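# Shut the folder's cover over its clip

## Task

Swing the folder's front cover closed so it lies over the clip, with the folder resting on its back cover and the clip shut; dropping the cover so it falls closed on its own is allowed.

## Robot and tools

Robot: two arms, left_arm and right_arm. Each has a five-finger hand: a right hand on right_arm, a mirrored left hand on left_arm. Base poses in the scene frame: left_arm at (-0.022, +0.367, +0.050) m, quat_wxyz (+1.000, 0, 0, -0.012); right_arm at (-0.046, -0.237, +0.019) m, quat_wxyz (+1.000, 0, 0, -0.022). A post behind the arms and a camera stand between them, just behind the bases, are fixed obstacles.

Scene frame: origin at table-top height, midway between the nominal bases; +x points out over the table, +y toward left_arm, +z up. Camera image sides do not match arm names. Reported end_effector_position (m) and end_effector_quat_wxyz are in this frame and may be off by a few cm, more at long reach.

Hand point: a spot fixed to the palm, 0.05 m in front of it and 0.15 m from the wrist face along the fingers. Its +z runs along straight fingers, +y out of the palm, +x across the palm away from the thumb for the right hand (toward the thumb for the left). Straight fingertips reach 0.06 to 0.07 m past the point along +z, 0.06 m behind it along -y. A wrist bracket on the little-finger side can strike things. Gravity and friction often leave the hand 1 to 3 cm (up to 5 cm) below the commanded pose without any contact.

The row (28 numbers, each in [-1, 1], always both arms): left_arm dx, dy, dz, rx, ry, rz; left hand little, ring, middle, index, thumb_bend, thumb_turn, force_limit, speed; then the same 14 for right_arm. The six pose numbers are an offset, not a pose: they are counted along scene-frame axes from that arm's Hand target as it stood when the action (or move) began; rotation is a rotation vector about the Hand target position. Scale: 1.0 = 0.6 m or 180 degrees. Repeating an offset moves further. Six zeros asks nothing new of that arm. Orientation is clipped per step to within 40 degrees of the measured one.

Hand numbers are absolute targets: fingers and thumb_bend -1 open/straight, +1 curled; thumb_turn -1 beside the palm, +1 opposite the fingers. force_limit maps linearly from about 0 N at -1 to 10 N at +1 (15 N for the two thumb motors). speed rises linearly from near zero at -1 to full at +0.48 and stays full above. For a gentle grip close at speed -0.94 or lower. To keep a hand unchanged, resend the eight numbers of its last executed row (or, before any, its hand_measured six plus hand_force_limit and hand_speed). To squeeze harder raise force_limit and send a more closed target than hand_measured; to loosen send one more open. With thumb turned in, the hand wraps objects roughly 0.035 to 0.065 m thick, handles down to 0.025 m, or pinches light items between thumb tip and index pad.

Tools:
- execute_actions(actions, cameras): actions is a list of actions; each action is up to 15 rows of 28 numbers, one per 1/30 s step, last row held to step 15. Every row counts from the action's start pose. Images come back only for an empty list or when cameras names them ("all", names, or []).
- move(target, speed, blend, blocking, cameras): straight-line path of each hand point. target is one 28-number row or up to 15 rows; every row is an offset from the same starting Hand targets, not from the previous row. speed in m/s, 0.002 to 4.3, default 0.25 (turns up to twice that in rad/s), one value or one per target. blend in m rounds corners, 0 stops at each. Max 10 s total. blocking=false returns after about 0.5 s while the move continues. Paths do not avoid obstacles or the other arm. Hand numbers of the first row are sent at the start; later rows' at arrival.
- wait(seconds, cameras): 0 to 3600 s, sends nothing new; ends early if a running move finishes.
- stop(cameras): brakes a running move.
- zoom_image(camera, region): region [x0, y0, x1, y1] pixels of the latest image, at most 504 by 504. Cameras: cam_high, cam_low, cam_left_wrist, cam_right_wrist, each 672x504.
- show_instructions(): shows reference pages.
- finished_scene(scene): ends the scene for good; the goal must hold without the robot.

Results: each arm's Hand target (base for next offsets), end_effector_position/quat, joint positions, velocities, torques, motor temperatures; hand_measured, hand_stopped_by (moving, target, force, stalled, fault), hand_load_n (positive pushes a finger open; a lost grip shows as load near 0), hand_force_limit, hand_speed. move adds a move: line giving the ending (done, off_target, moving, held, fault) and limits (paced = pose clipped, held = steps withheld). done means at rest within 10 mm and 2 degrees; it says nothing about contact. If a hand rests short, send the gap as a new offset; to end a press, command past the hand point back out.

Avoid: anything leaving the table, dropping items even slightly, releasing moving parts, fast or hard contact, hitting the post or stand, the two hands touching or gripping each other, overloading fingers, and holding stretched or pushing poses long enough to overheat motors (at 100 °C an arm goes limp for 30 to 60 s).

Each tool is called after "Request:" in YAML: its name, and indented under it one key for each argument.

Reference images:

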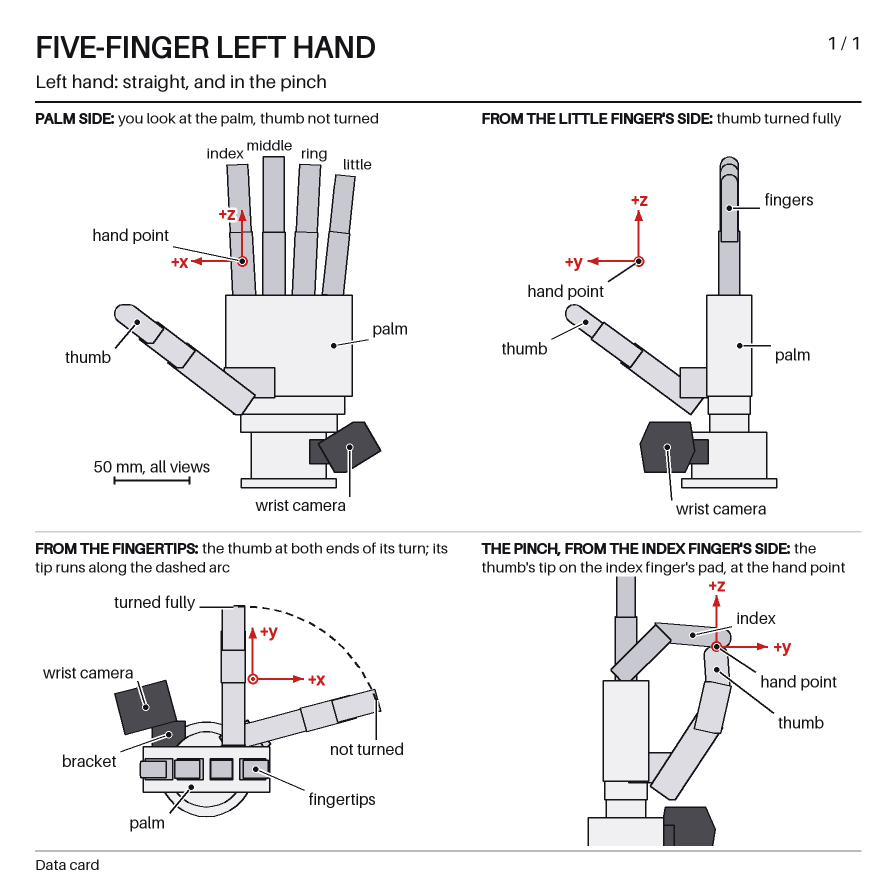

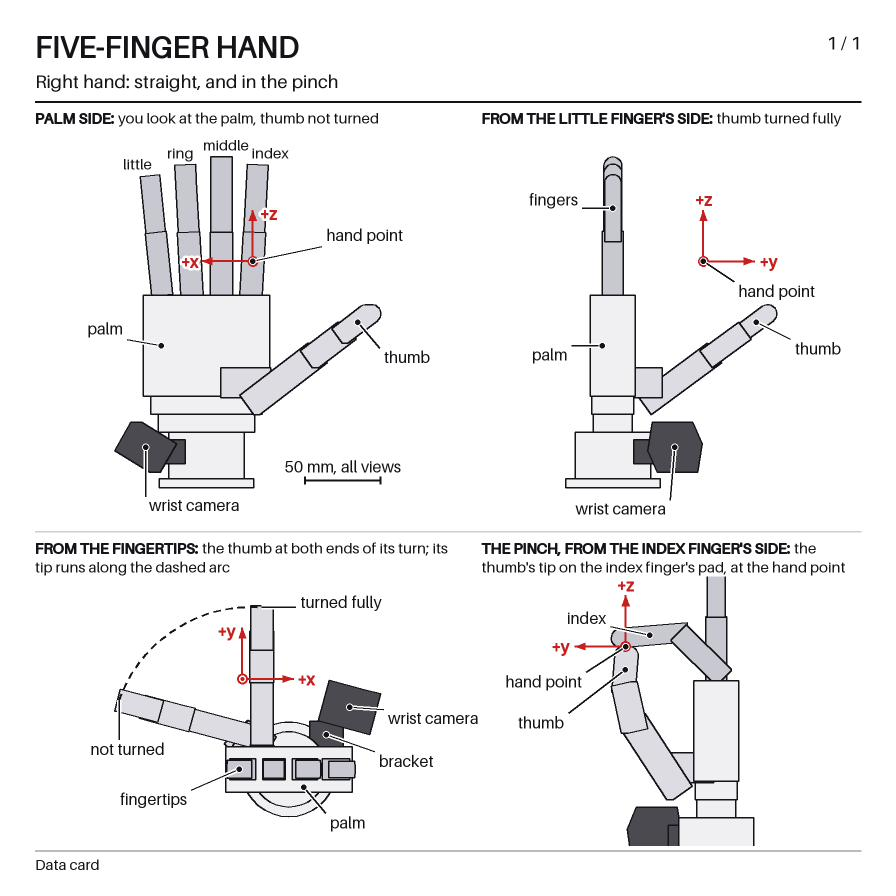

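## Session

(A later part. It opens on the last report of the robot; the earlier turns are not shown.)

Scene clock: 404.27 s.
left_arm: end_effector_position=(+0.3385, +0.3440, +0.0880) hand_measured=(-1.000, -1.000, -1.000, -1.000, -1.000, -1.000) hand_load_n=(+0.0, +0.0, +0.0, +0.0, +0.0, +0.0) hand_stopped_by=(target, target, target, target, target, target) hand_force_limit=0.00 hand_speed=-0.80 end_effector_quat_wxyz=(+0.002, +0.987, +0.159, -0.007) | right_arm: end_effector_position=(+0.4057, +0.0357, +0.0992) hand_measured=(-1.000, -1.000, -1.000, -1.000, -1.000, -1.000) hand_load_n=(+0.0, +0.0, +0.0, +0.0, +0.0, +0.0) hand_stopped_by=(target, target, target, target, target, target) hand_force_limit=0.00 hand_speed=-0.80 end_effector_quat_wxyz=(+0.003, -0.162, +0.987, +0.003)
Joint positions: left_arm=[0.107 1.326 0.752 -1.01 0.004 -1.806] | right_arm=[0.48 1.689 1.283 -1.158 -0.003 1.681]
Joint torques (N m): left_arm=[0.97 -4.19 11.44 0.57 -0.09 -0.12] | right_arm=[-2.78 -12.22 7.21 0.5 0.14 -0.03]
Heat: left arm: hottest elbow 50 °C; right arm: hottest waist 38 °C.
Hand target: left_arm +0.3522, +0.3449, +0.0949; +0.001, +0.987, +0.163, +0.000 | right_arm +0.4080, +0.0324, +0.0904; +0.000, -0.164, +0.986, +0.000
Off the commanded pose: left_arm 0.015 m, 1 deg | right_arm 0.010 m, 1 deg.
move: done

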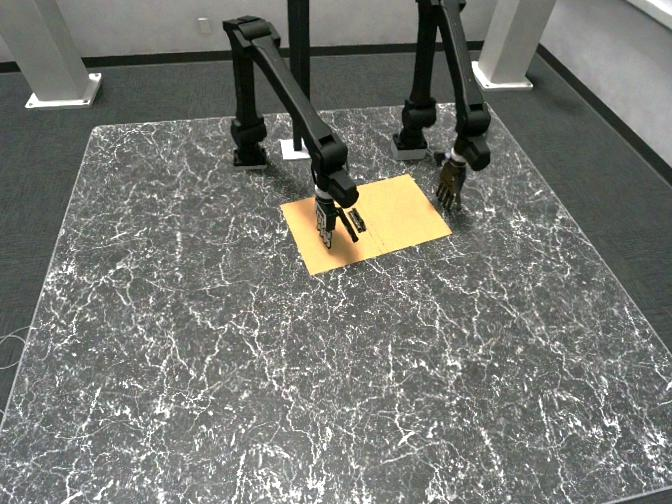

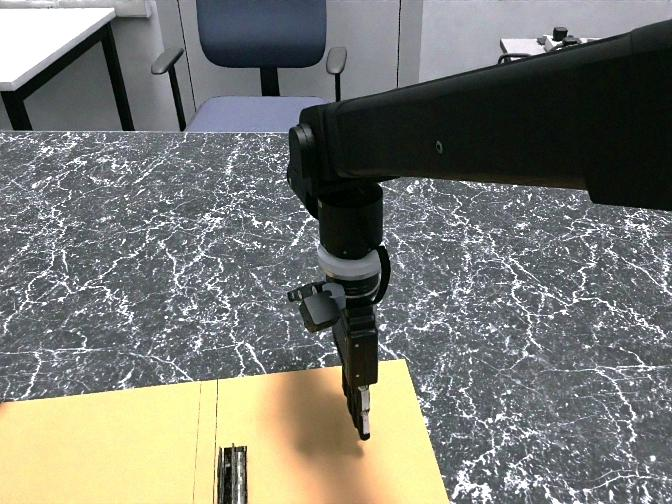

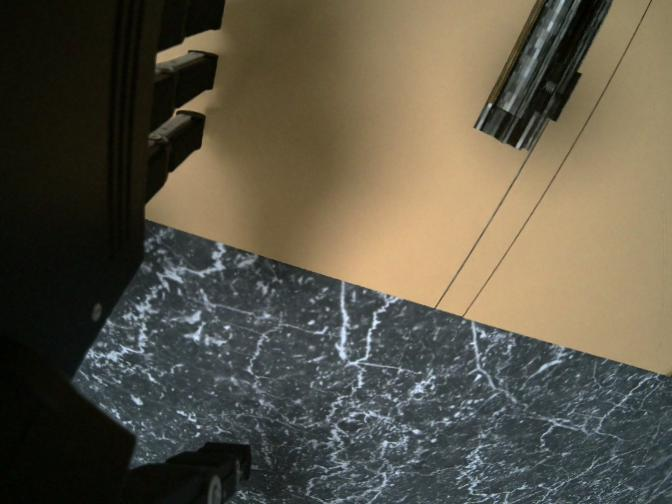

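Request:
move:
  target:
    - [0,0,0,0,0,0,-1,-1,-1,-1,-1,-1,0,-0.8, 0,0,-0.055,0,0,0,-1,-1,-1,-1,-1,-1,0,-0.8]
  speed: 0.05
  cameras: ["cam_high", "cam_low"]

Request:
zoom_image:
  camera: "cam_low"
  region: [200, 300, 450, 504]

Scene clock: 414.17 s.
left_arm: end_effector_position=(+0.3385, +0.3440, +0.0880) hand_measured=(-1.000, -1.000, -1.000, -1.000, -1.000, -1.000) hand_load_n=(+0.0, +0.0, +0.0, +0.0, +0.0, +0.0) hand_stopped_by=(target, target, target, target, target, target) hand_force_limit=0.00 hand_speed=-0.80 end_effector_quat_wxyz=(+0.002, +0.987, +0.159, -0.007) | right_arm: end_effector_position=(+0.4097, +0.0376, +0.0805) hand_measured=(-1.000, -1.000, -1.000, -1.000, -1.000, -1.000) hand_load_n=(+0.0, +0.0, +0.5, +0.0, +0.0, +0.0) hand_stopped_by=(target, target, target, target, target, target) hand_force_limit=0.00 hand_speed=-0.80 end_effector_quat_wxyz=(+0.013, -0.162, +0.987, +0.005)
Joint positions: left_arm=[0.107 1.326 0.752 -1.01 0.004 -1.806] | right_arm=[0.48 1.707 1.252 -1.087 -0.003 1.68]
Joint torques (N m): left_arm=[0.97 -4.42 11.47 0.51 -0.11 -0.11] | right_arm=[-2.84 -11.05 6.12 0.92 0.13 -0.01]
Heat: left arm: hottest elbow 50 °C; right arm: hottest waist 38 °C.
Hand target: left_arm +0.3522, +0.3449, +0.0949; +0.001, +0.987, +0.163, +0.000 | right_arm +0.4081, +0.0324, +0.0574; +0.000, -0.164, +0.986, +0.000
Off the commanded pose: left_arm 0.015 m, 1 deg | right_arm 0.024 m, 2 deg.
move: off_target (right_arm)

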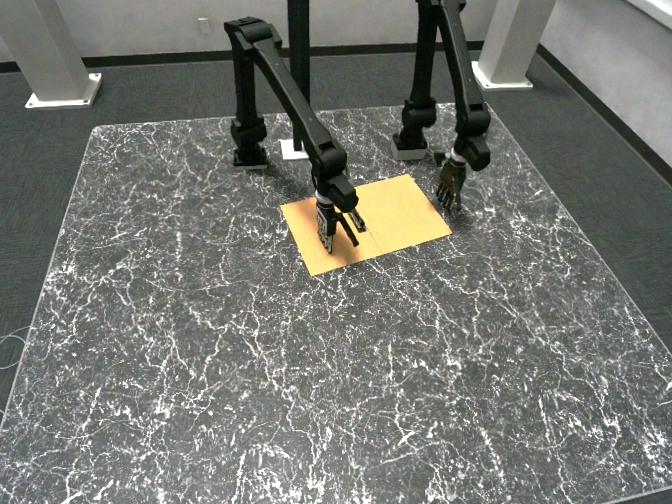

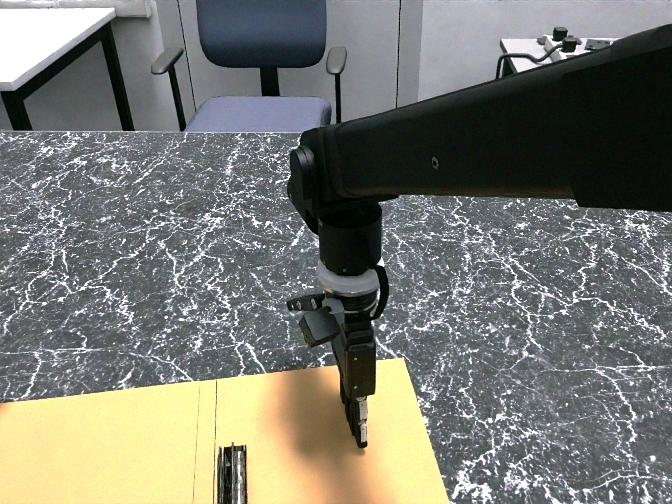

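Scaled by 2.016.

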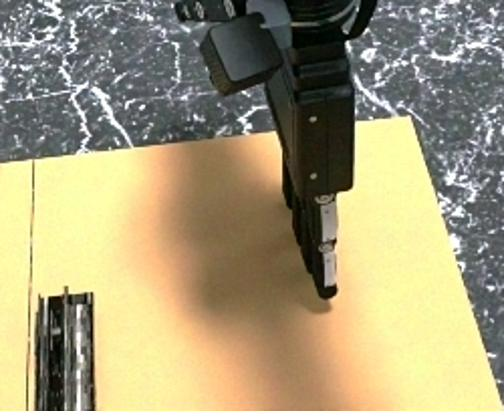

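Request:
move:
  target:
    - [0,0,0,0,0,0,-1,-1,-1,-1,-1,-1,0,-0.8, 0,0,-0.025,0,0,0,-1,-1,-1,-1,-1,-1,0,-0.8]
  speed: 0.05
  cameras: ["cam_high", "cam_low"]

Request:
zoom_image:
  camera: "cam_low"
  region: [200, 300, 450, 504]

Scene clock: 427.20 s.
left_arm: end_effector_position=(+0.3385, +0.3440, +0.0880) hand_measured=(-1.000, -1.000, -1.000, -1.000, -1.000, -1.000) hand_load_n=(+0.0, +0.0, +0.0, +0.0, -0.5, +0.0) hand_stopped_by=(target, target, target, target, target, target) hand_force_limit=0.00 hand_speed=-0.80 end_effector_quat_wxyz=(+0.002, +0.987, +0.159, -0.007) | right_arm: end_effector_position=(+0.4090, +0.0373, +0.0792) hand_measured=(-1.000, -1.000, -1.000, -1.000, -1.000, -1.000) hand_load_n=(+0.0, +0.0, +0.0, +0.0, +0.0, +0.0) hand_stopped_by=(target, target, target, target, target, target) hand_force_limit=0.00 hand_speed=-0.80 end_effector_quat_wxyz=(+0.016, -0.162, +0.987, +0.006)
Joint positions: left_arm=[0.107 1.326 0.752 -1.01 0.004 -1.806] | right_arm=[0.48 1.704 1.243 -1.076 -0.003 1.68]
Joint torques (N m): left_arm=[1.14 -4.54 11.37 0.43 -0.07 -0.12] | right_arm=[-2.67 -9.64 5.27 1.92 0.14 -0.01]
Heat: left arm: hottest elbow 50 °C; right arm: hottest waist 38 °C.
Hand target: left_arm +0.3522, +0.3449, +0.0949; +0.001, +0.987, +0.163, +0.000 | right_arm +0.4081, +0.0324, +0.0424; +0.000, -0.164, +0.986, +0.000
Off the commanded pose: left_arm 0.015 m, 1 deg | right_arm 0.037 m, 2 deg.
move: off_target (right_arm)

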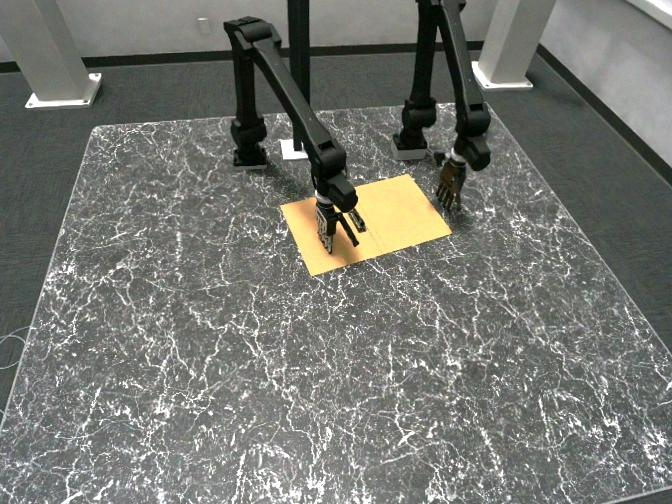

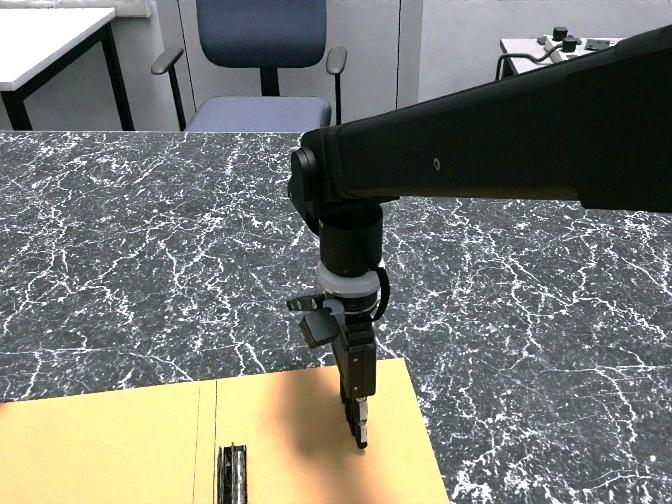

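Scaled by 2.016.

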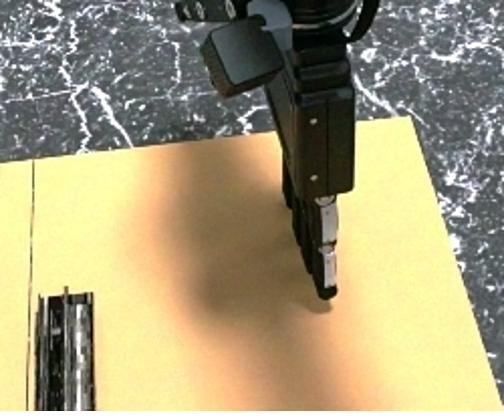

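Request:
execute_actions:
  actions: []

Request:
zoom_image:
  camera: "cam_left_wrist"
  region: [330, 0, 530, 290]

Request:
zoom_image:
  camera: "cam_right_wrist"
  region: [400, 100, 672, 400]

Scene clock: 464.07 s.
left_arm: end_effector_position=(+0.3385, +0.3440, +0.0880) hand_measured=(-1.000, -1.000, -1.000, -1.000, -1.000, -1.000) hand_load_n=(+0.0, +0.0, +0.0, +0.0, +0.0, +0.0) hand_stopped_by=(target, target, target, target, target, target) hand_force_limit=0.00 hand_speed=-0.80 end_effector_quat_wxyz=(+0.002, +0.987, +0.159, -0.007) | right_arm: end_effector_position=(+0.4090, +0.0373, +0.0792) hand_measured=(-1.000, -1.000, -1.000, -1.000, -1.000, -1.000) hand_load_n=(+0.0, +0.0, +0.0, +0.0, +0.0, +0.0) hand_stopped_by=(target, target, target, target, target, target) hand_force_limit=0.00 hand_speed=-0.80 end_effector_quat_wxyz=(+0.016, -0.162, +0.987, +0.006)
Joint positions: left_arm=[0.107 1.326 0.752 -1.01 0.004 -1.806] | right_arm=[0.48 1.704 1.243 -1.076 -0.003 1.68]
Joint velocities: within noise
Joint torques (N m): left_arm=[1.14 -4.54 11.38 0.72 -0.15 -0.11] | right_arm=[-2.67 -9.76 5.23 1.92 0.14 -0.01]
Motor temperatures (°C): left_arm=[35 34 51 31 32 31] | right_arm=[37 33 34 34 29 33]
Heat: left arm: hottest elbow 51 °C; right arm: hottest waist 37 °C.
Hand target: left_arm +0.3522, +0.3449, +0.0949; +0.001, +0.987, +0.163, +0.000 | right_arm +0.4081, +0.0324, +0.0424; +0.000, -0.164, +0.986, +0.000
Off the commanded pose: left_arm 0.015 m, 1 deg | right_arm 0.037 m, 2 deg.

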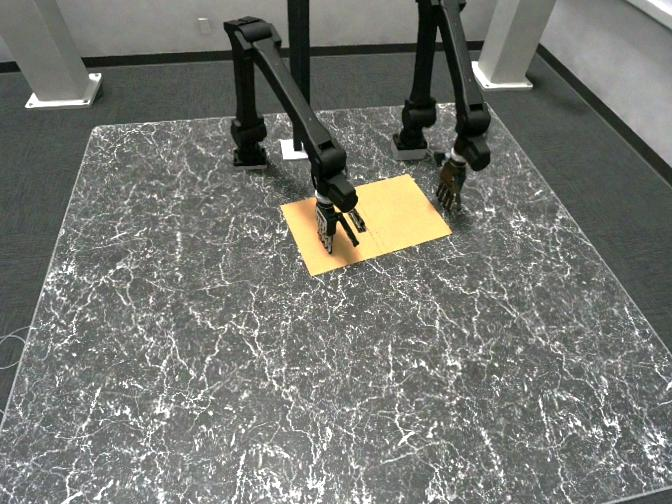

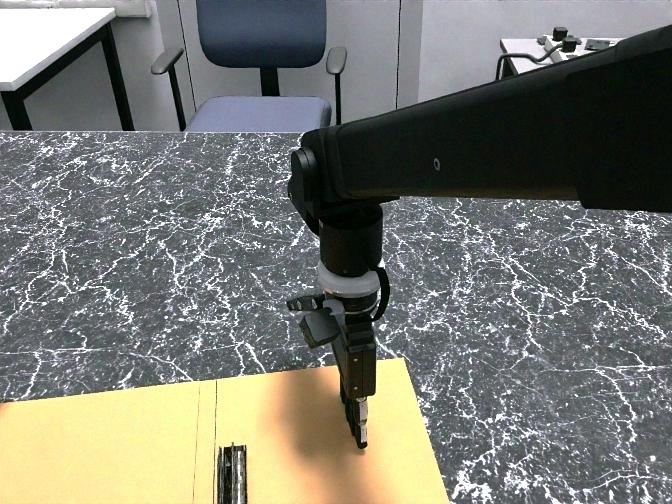

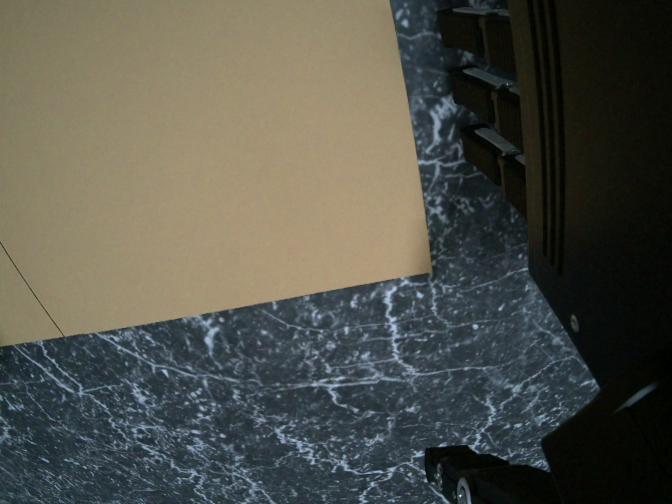

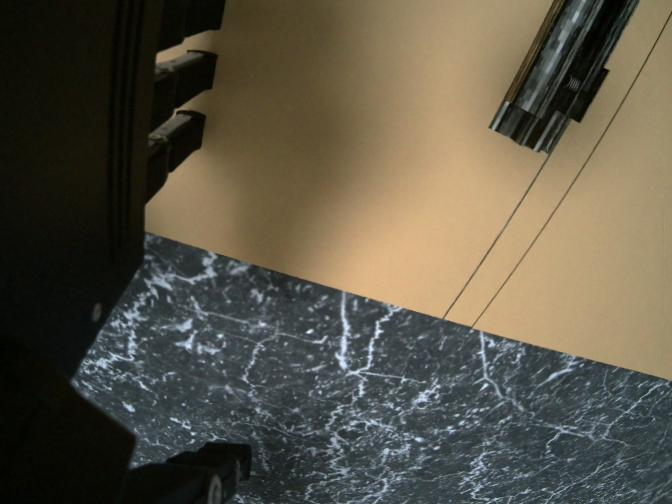

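Scaled by 1.738 from the camera's image (finer frame: 960x720).

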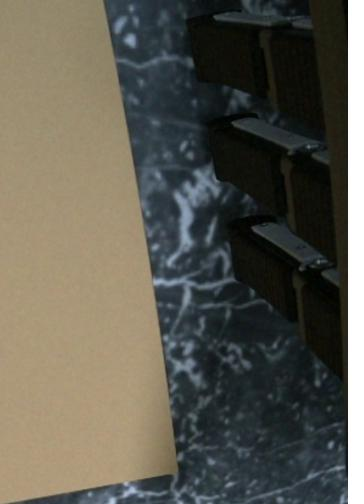

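Scaled by 1.680 from the camera's image (finer frame: 960x720).

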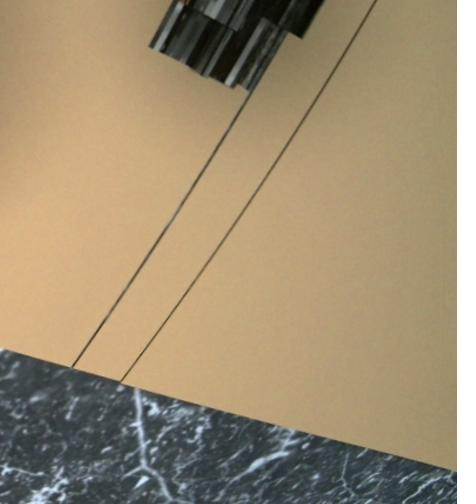

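Request:
move:
  target:
    - [0,0.0,0.08,0,0,0,-1,-1,-1,-1,-1,-1,0,-0.8, 0,0,0,0,0,0,-1,-1,-1,-1,-1,-1,0,-0.8]
    - [-0.212,0.072,0.08,0,0,-0.5,-1,-1,-1,-1,-1,-1,0,-0.8, 0,0,0,0,0,0,-1,-1,-1,-1,-1,-1,0,-0.8]
  speed: 0.15
  cameras: ["all"]

Request:
zoom_image:
  camera: "cam_high"
  region: [380, 120, 500, 240]

Scene clock: 529.40 s.
left_arm: end_effector_position=(+0.2307, +0.3863, +0.1424) hand_measured=(-1.000, -1.000, -1.000, -1.000, -1.000, -1.000) hand_load_n=(+0.0, +0.0, +0.0, +0.0, +0.0, +0.0) hand_stopped_by=(target, target, target, target, target, target) hand_force_limit=0.00 hand_speed=-0.80 end_effector_quat_wxyz=(-0.002, +0.815, -0.580, +0.003) | right_arm: end_effector_position=(+0.4090, +0.0373, +0.0792) hand_measured=(-1.000, -1.000, -1.000, -1.000, -1.000, -1.000) hand_load_n=(+0.0, +0.0, +0.0, +0.0, +0.0, +0.0) hand_stopped_by=(target, target, target, target, target, target) hand_force_limit=0.00 hand_speed=-0.80 end_effector_quat_wxyz=(+0.016, -0.162, +0.987, +0.006)
Joint positions: left_arm=[0.251 1.212 0.816 -1.166 0.001 -0.107] | right_arm=[0.48 1.704 1.243 -1.076 -0.003 1.68]
Joint torques (N m): left_arm=[2.2 -5.48 8.77 0.44 -0.11 0.11] | right_arm=[-2.73 -9.76 5.27 1.92 0.14 -0.01]
Heat: left arm: hottest elbow 50 °C; right arm: hottest waist 37 °C.
Hand target: left_arm +0.2251, +0.3881, +0.1429; +0.000, +0.813, -0.582, +0.000 | right_arm +0.4081, +0.0324, +0.0424; +0.000, -0.164, +0.986, +0.000
Off the commanded pose: left_arm 0.006 m, 1 deg | right_arm 0.037 m, 2 deg.
move: done

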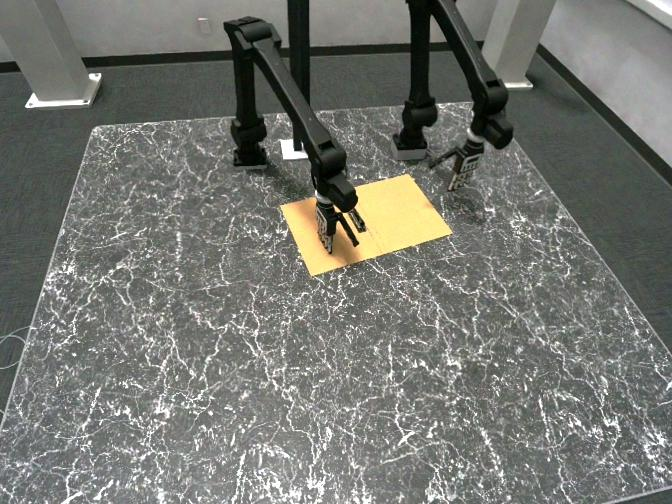

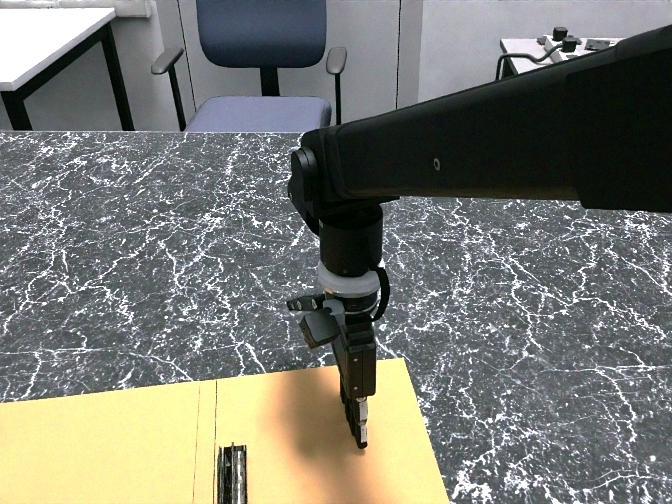

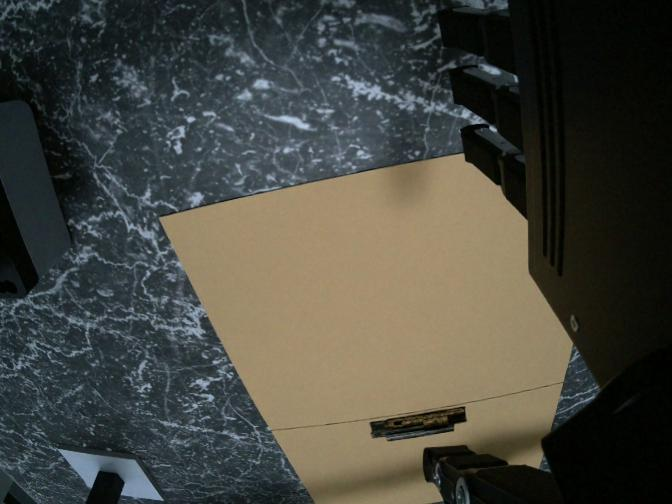

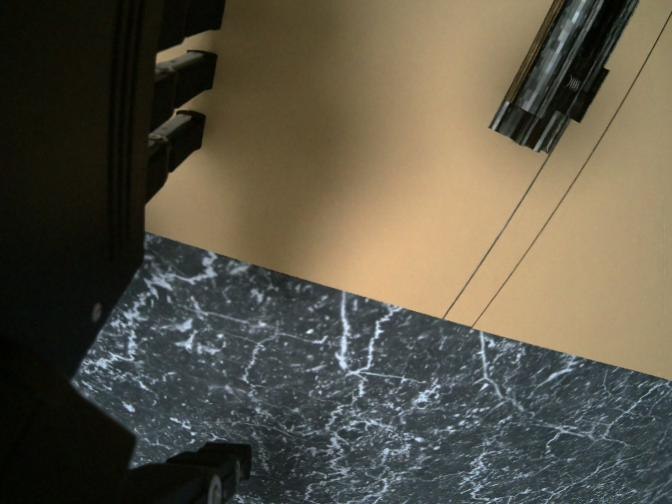

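Scaled by 4.200.

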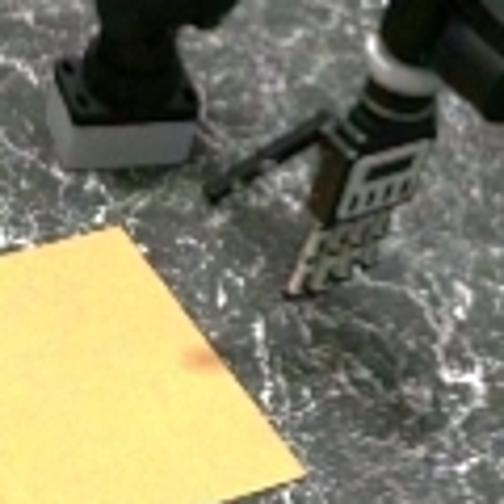

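Request:
move:
  target:
    - [0.015,-0.052,-0.09,0,0,0,-1,-1,-1,-1,-1,1,0,-0.5, 0,0,0,0,0,0,-1,-1,-1,-1,-1,-1,0,-0.8]
  speed: 0.12
  cameras: ["all"]

Request:
zoom_image:
  camera: "cam_high"
  region: [380, 120, 500, 240]

Scene clock: 545.83 s.
left_arm: end_effector_position=(+0.2323, +0.3594, +0.0919) hand_measured=(-1.000, -1.000, -1.000, -1.000, -1.000, +1.000) hand_load_n=(+0.0, +0.0, +0.0, +0.0, +0.0, +0.0) hand_stopped_by=(target, target, target, target, target, target) hand_force_limit=0.00 hand_speed=-0.50 end_effector_quat_wxyz=(+0.001, +0.812, -0.583, -0.001) | right_arm: end_effector_position=(+0.4090, +0.0373, +0.0792) hand_measured=(-1.000, -1.000, -1.000, -1.000, -1.000, -1.000) hand_load_n=(+0.0, +0.0, +0.0, +0.0, +0.0, +0.0) hand_stopped_by=(target, target, target, target, target, target) hand_force_limit=0.00 hand_speed=-0.80 end_effector_quat_wxyz=(+0.016, -0.162, +0.987, +0.006)
Joint positions: left_arm=[0.161 1.287 0.728 -1.014 0.001 -0.187] | right_arm=[0.48 1.704 1.243 -1.076 -0.003 1.68]
Joint torques (N m): left_arm=[0.97 -4.89 8.51 1.09 -0.07 -0.08] | right_arm=[-2.78 -9.76 5.27 1.91 0.14 -0.01]
Heat: left arm: hottest elbow 47 °C; right arm: hottest waist 37 °C.
Hand target: left_arm +0.2342, +0.3569, +0.0889; +0.000, +0.813, -0.582, +0.000 | right_arm +0.4081, +0.0324, +0.0424; +0.000, -0.164, +0.986, +0.000
Off the commanded pose: left_arm 0.004 m, 0 deg | right_arm 0.037 m, 2 deg.
move: done

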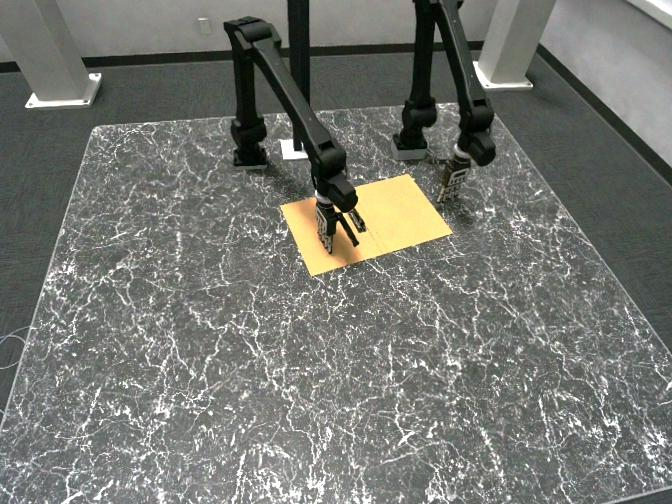

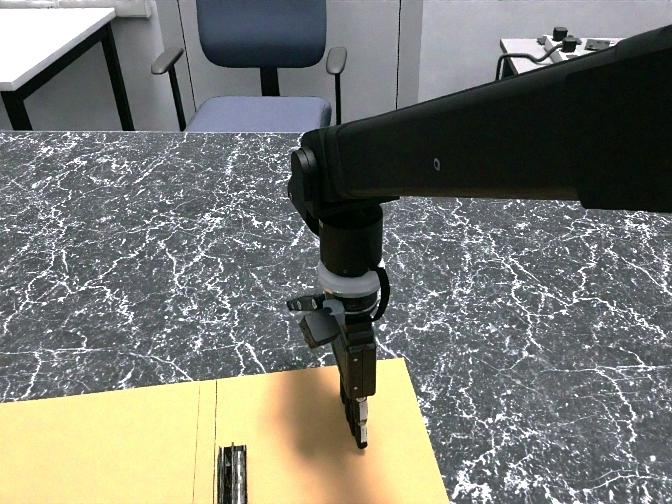

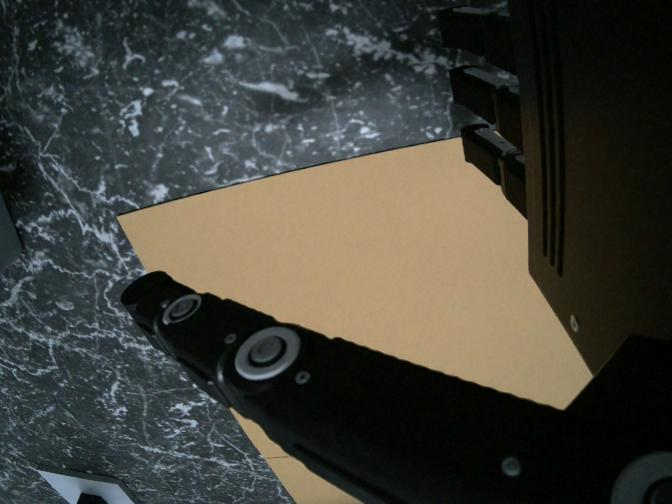

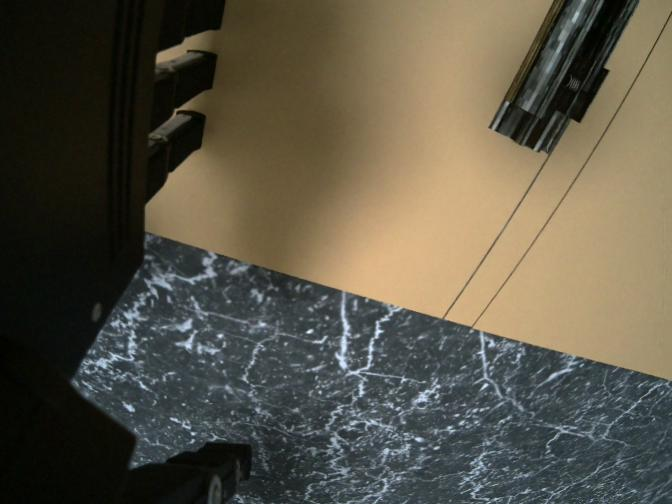

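Scaled by 4.200.

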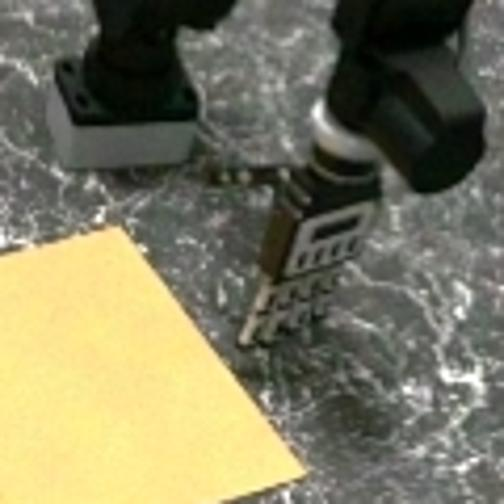

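Request:
move:
  target:
    - [0,0,-0.025,0,0,0,-1,-1,-1,-1,-1,1,0,-0.5, 0,0,0,0,0,0,-1,-1,-1,-1,-1,-1,0,-0.8]
  speed: 0.05
  cameras: ["cam_high"]

Request:
zoom_image:
  camera: "cam_high"
  region: [400, 150, 480, 230]

Scene clock: 561.60 s.
left_arm: end_effector_position=(+0.2330, +0.3595, +0.0778) hand_measured=(-1.000, -1.000, -1.000, -1.000, -1.000, +1.000) hand_load_n=(+0.0, +0.0, +0.0, +0.0, +0.0, +0.0) hand_stopped_by=(target, target, target, target, target, target) hand_force_limit=0.00 hand_speed=-0.50 end_effector_quat_wxyz=(+0.000, +0.812, -0.583, +0.001) | right_arm: end_effector_position=(+0.4090, +0.0373, +0.0792) hand_measured=(-1.000, -1.000, -1.000, -1.000, -1.000, -1.000) hand_load_n=(+0.0, +0.0, +0.0, +0.0, +0.0, +0.0) hand_stopped_by=(target, target, target, target, target, target) hand_force_limit=0.00 hand_speed=-0.80 end_effector_quat_wxyz=(+0.016, -0.162, +0.987, +0.006)
Joint positions: left_arm=[0.161 1.312 0.706 -0.964 0.001 -0.187] | right_arm=[0.48 1.704 1.243 -1.076 -0.003 1.68]
Joint torques (N m): left_arm=[0.67 -4.6 8.08 1.14 -0.11 -0.09] | right_arm=[-2.84 -9.76 5.29 1.94 0.13 -0.01]
Motor temperatures (°C): left_arm=[34 33 45 31 32 31] | right_arm=[37 32 33 34 28 33]
Heat: left arm: hottest elbow 45 °C; right arm: hottest waist 37 °C.
Hand target: left_arm +0.2340, +0.3568, +0.0739; +0.000, +0.813, -0.582, -0.001 | right_arm +0.4081, +0.0324, +0.0424; +0.000, -0.164, +0.986, +0.000
Off the commanded pose: left_arm 0.005 m, 0 deg | right_arm 0.037 m, 2 deg.
move: done

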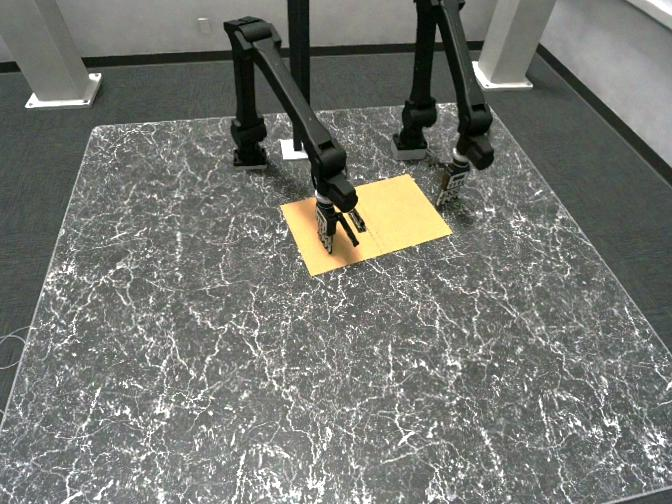

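Scaled by 6.300.

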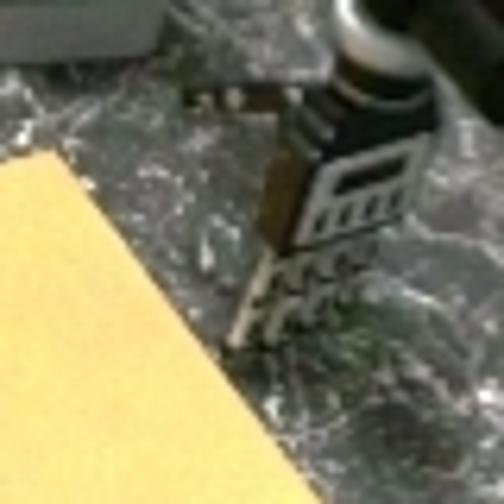

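Request:
move:
  target:
    - [0,0,0.01,0,0,0,0.9,0.9,0.9,-1,-1,1,0,-0.3, 0,0,0,0,0,0,-1,-1,-1,-1,-1,-1,0,-0.8]
  speed: 0.05
  cameras: ["cam_high", "cam_left_wrist"]

Request:
zoom_image:
  camera: "cam_high"
  region: [400, 150, 480, 230]

Scene clock: 601.83 s.
left_arm: end_effector_position=(+0.2331, +0.3595, +0.0778) hand_measured=(+0.900, +0.900, +0.900, -1.000, -1.000, +1.000) hand_load_n=(+0.0, +0.5, +0.0, +0.0, +0.0, +0.0) hand_stopped_by=(target, target, target, target, target, target) hand_force_limit=0.00 hand_speed=-0.30 end_effector_quat_wxyz=(+0.000, +0.812, -0.583, +0.001) | right_arm: end_effector_position=(+0.4090, +0.0373, +0.0792) hand_measured=(-1.000, -1.000, -1.000, -1.000, -1.000, -1.000) hand_load_n=(+0.0, +0.0, +0.0, +0.0, +0.0, +0.0) hand_stopped_by=(target, target, target, target, target, target) hand_force_limit=0.00 hand_speed=-0.80 end_effector_quat_wxyz=(+0.016, -0.162, +0.987, +0.006)
Joint positions: left_arm=[0.161 1.312 0.706 -0.964 0.001 -0.187] | right_arm=[0.48 1.704 1.243 -1.076 -0.003 1.68]
Joint torques (N m): left_arm=[0.38 -5.13 8.7 0.53 -0.06 -0.11] | right_arm=[-2.73 -9.7 5.27 1.94 0.14 -0.01]
Heat: left arm: hottest elbow 44 °C; right arm: hottest waist 36 °C.
Hand target: left_arm +0.2340, +0.3568, +0.0799; +0.000, +0.813, -0.582, -0.001 | right_arm +0.4081, +0.0324, +0.0424; +0.000, -0.164, +0.986, +0.000
Off the commanded pose: left_arm 0.004 m, 0 deg | right_arm 0.037 m, 2 deg.
move: done

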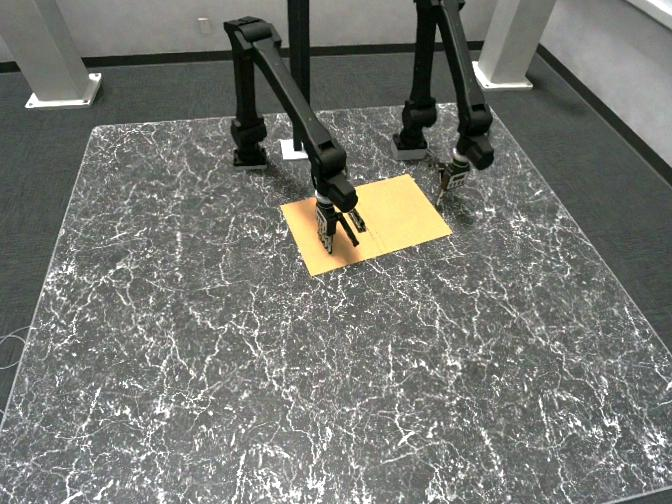

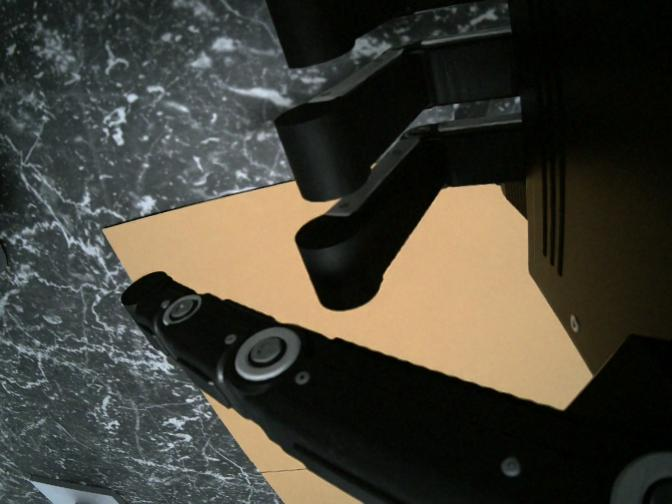

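Scaled by 6.300.

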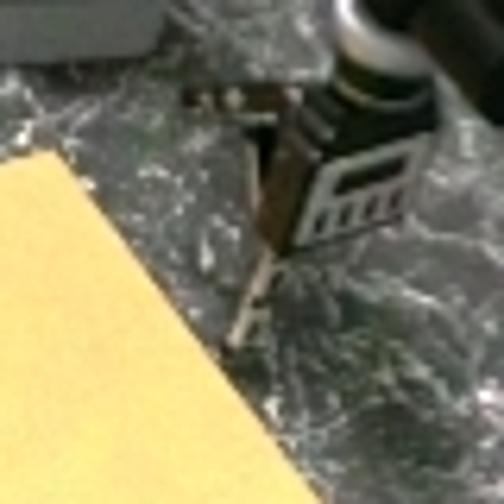

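Request:
move:
  target:
    - [0,0,-0.027,0,0,0,0.9,0.9,0.9,-1,-1,1,0,-0.3, 0,0,0,0,0,0,-1,-1,-1,-1,-1,-1,0,-0.8]
  speed: 0.05
  cameras: ["cam_high"]

Request:
zoom_image:
  camera: "cam_high"
  region: [400, 150, 480, 230]

Scene clock: 616.00 s.
left_arm: end_effector_position=(+0.2336, +0.3596, +0.0678) hand_measured=(+0.900, +0.900, +0.900, -1.000, -1.000, +1.000) hand_load_n=(+0.0, +0.0, +0.0, +0.0, +0.0, +0.0) hand_stopped_by=(target, target, target, target, target, target) hand_force_limit=0.00 hand_speed=-0.30 end_effector_quat_wxyz=(-0.001, +0.812, -0.583, +0.001) | right_arm: end_effector_position=(+0.4090, +0.0373, +0.0792) hand_measured=(-1.000, -1.000, -1.000, -1.000, -1.000, -1.000) hand_load_n=(+0.0, +0.0, +0.0, +0.0, +0.0, +0.0) hand_stopped_by=(target, target, target, target, target, target) hand_force_limit=0.00 hand_speed=-0.80 end_effector_quat_wxyz=(+0.016, -0.162, +0.987, +0.006)
Joint positions: left_arm=[0.161 1.332 0.692 -0.929 0.001 -0.187] | right_arm=[0.48 1.704 1.243 -1.076 -0.003 1.68]
Joint torques (N m): left_arm=[0.67 -4.54 7.75 1.17 -0.03 -0.07] | right_arm=[-2.73 -9.7 5.27 1.92 0.14 0]
Heat: left arm: hottest elbow 44 °C; right arm: hottest waist 36 °C.
Hand target: left_arm +0.2341, +0.3569, +0.0637; +0.000, +0.813, -0.582, +0.000 | right_arm +0.4081, +0.0324, +0.0424; +0.000, -0.164, +0.986, +0.000
Off the commanded pose: left_arm 0.005 m, 0 deg | right_arm 0.037 m, 2 deg.
move: done

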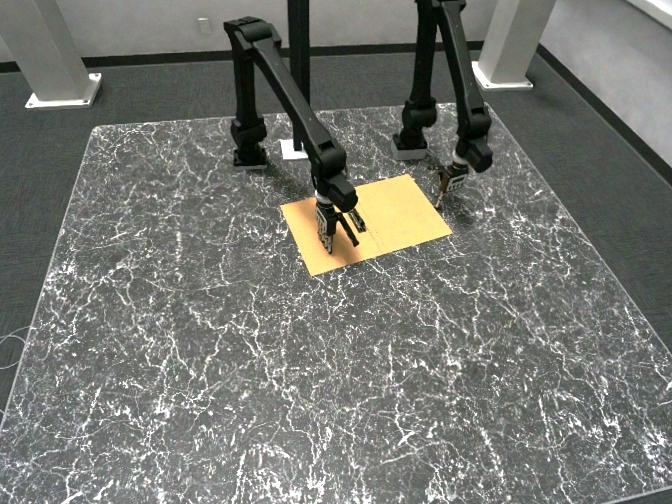

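Scaled by 6.300.

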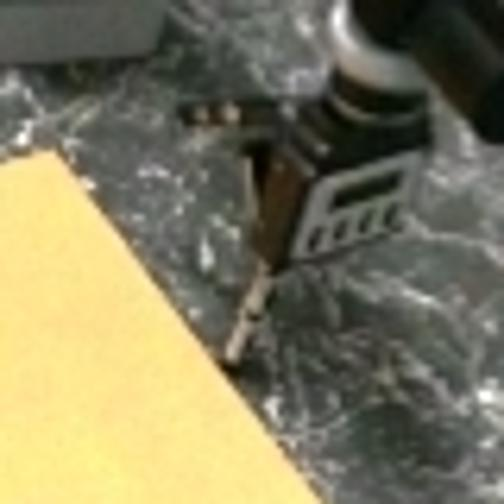

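Request:
move:
  target:
    - [0,0,-0.013,0,0,0,0.9,0.9,0.9,-1,-1,1,0,-0.3, 0,0,0,0,0,0,-1,-1,-1,-1,-1,-1,0,-0.8]
  speed: 0.05
  cameras: ["cam_high"]

Request:
zoom_image:
  camera: "cam_high"
  region: [400, 150, 480, 230]

Scene clock: 626.43 s.
left_arm: end_effector_position=(+0.2360, +0.3599, +0.0649) hand_measured=(+0.900, +0.900, +0.900, -1.000, -1.000, +1.000) hand_load_n=(+0.0, +0.0, +0.5, -1.5, +0.0, +0.0) hand_stopped_by=(target, target, target, target, target, target) hand_force_limit=0.00 hand_speed=-0.30 end_effector_quat_wxyz=(-0.004, +0.812, -0.583, +0.004) | right_arm: end_effector_position=(+0.4090, +0.0373, +0.0792) hand_measured=(-1.000, -1.000, -1.000, -1.000, -1.000, -1.000) hand_load_n=(+0.0, +0.0, +0.0, +0.0, +0.0, +0.0) hand_stopped_by=(target, target, target, target, target, target) hand_force_limit=0.00 hand_speed=-0.80 end_effector_quat_wxyz=(+0.016, -0.162, +0.987, +0.006)
Joint positions: left_arm=[0.161 1.337 0.689 -0.911 0.001 -0.187] | right_arm=[0.48 1.704 1.243 -1.076 -0.003 1.68]
Joint torques (N m): left_arm=[0.5 -3.14 7.1 1.44 -0.07 -0.1] | right_arm=[-2.73 -9.64 5.26 1.95 0.13 -0.01]
Heat: left arm: hottest elbow 43 °C; right arm: hottest waist 36 °C.
Hand target: left_arm +0.2342, +0.3569, +0.0559; +0.000, +0.813, -0.582, +0.000 | right_arm +0.4081, +0.0324, +0.0424; +0.000, -0.164, +0.986, +0.000
Off the commanded pose: left_arm 0.010 m, 1 deg | right_arm 0.037 m, 2 deg.
move: done

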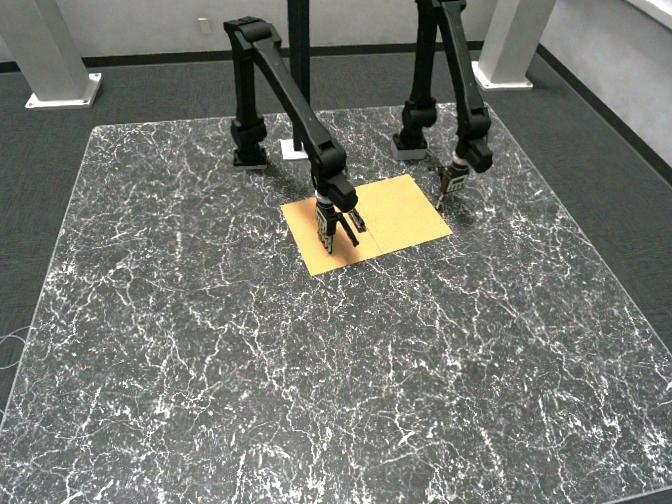

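Scaled by 6.300.

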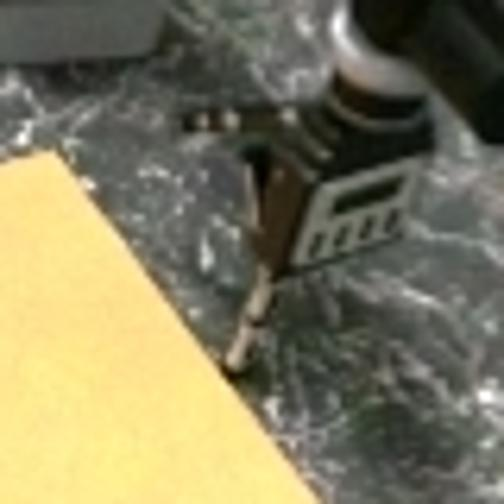

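Request:
move:
  target:
    - [0.0136,-0.0394,0.01,0,0,0,0.9,0.9,0.9,-1,-1,1,0,-0.3, 0,0,0,0,0,0,-1,-1,-1,-1,-1,-1,0,-0.8]
  speed: 0.05
  cameras: ["cam_high", "cam_low"]

Request:
zoom_image:
  camera: "cam_high"
  region: [400, 150, 480, 230]

Scene clock: 638.20 s.
left_arm: end_effector_position=(+0.2388, +0.3480, +0.0646) hand_measured=(+0.900, +0.900, +0.900, -1.000, -1.000, +1.000) hand_load_n=(+0.0, +0.0, +0.0, -1.5, -0.5, +0.0) hand_stopped_by=(target, target, target, target, target, target) hand_force_limit=0.00 hand_speed=-0.30 end_effector_quat_wxyz=(-0.016, +0.817, -0.577, -0.005) | right_arm: end_effector_position=(+0.4135, +0.0373, +0.0796) hand_measured=(-1.000, -1.000, -1.000, -1.000, -1.000, -1.000) hand_load_n=(+0.0, +0.0, +0.0, +0.0, +0.0, +0.5) hand_stopped_by=(target, target, target, target, target, target) hand_force_limit=0.00 hand_speed=-0.80 end_effector_quat_wxyz=(+0.024, -0.161, +0.987, +0.005)
Joint positions: left_arm=[0.104 1.336 0.691 -0.914 -0.031 -0.26] | right_arm=[0.478 1.704 1.243 -1.061 0.002 1.68]
Joint torques (N m): left_arm=[-1.96 -3.02 8.99 0.96 1.28 -0.13] | right_arm=[-2.55 -9.64 5.3 1.39 -0.09 0]
Heat: left arm: hottest elbow 43 °C; right arm: hottest waist 36 °C.
Hand target: left_arm +0.2423, +0.3332, +0.0620; +0.000, +0.813, -0.582, +0.000 | right_arm +0.4080, +0.0325, +0.0423; +0.000, -0.164, +0.986, +0.000
Off the commanded pose: left_arm 0.015 m, 2 deg | right_arm 0.038 m, 3 deg.
move: off_target (left_arm)

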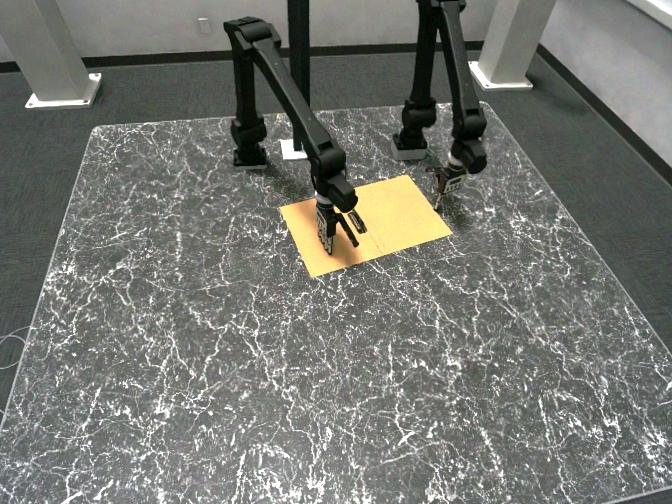

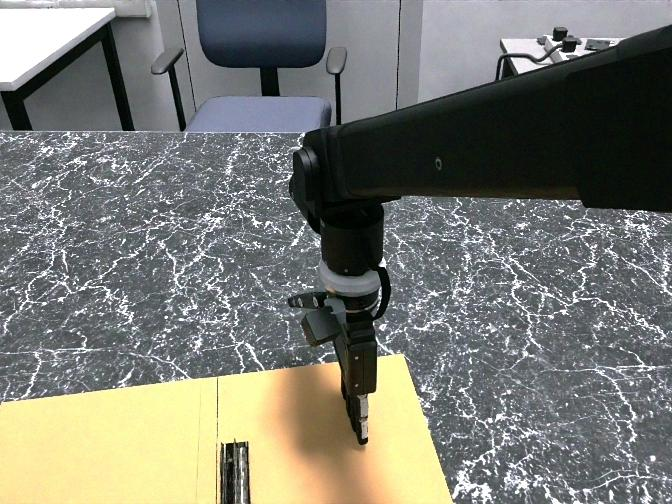

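Scaled by 6.300.

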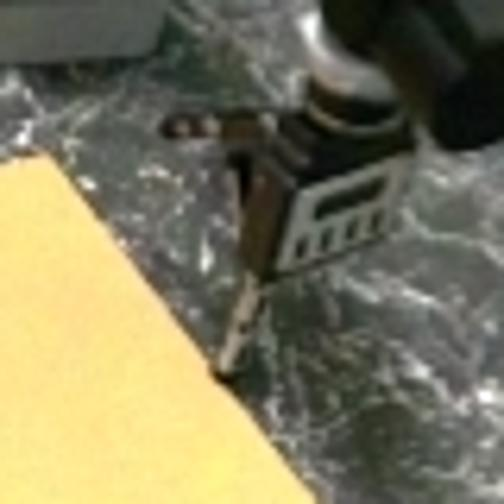

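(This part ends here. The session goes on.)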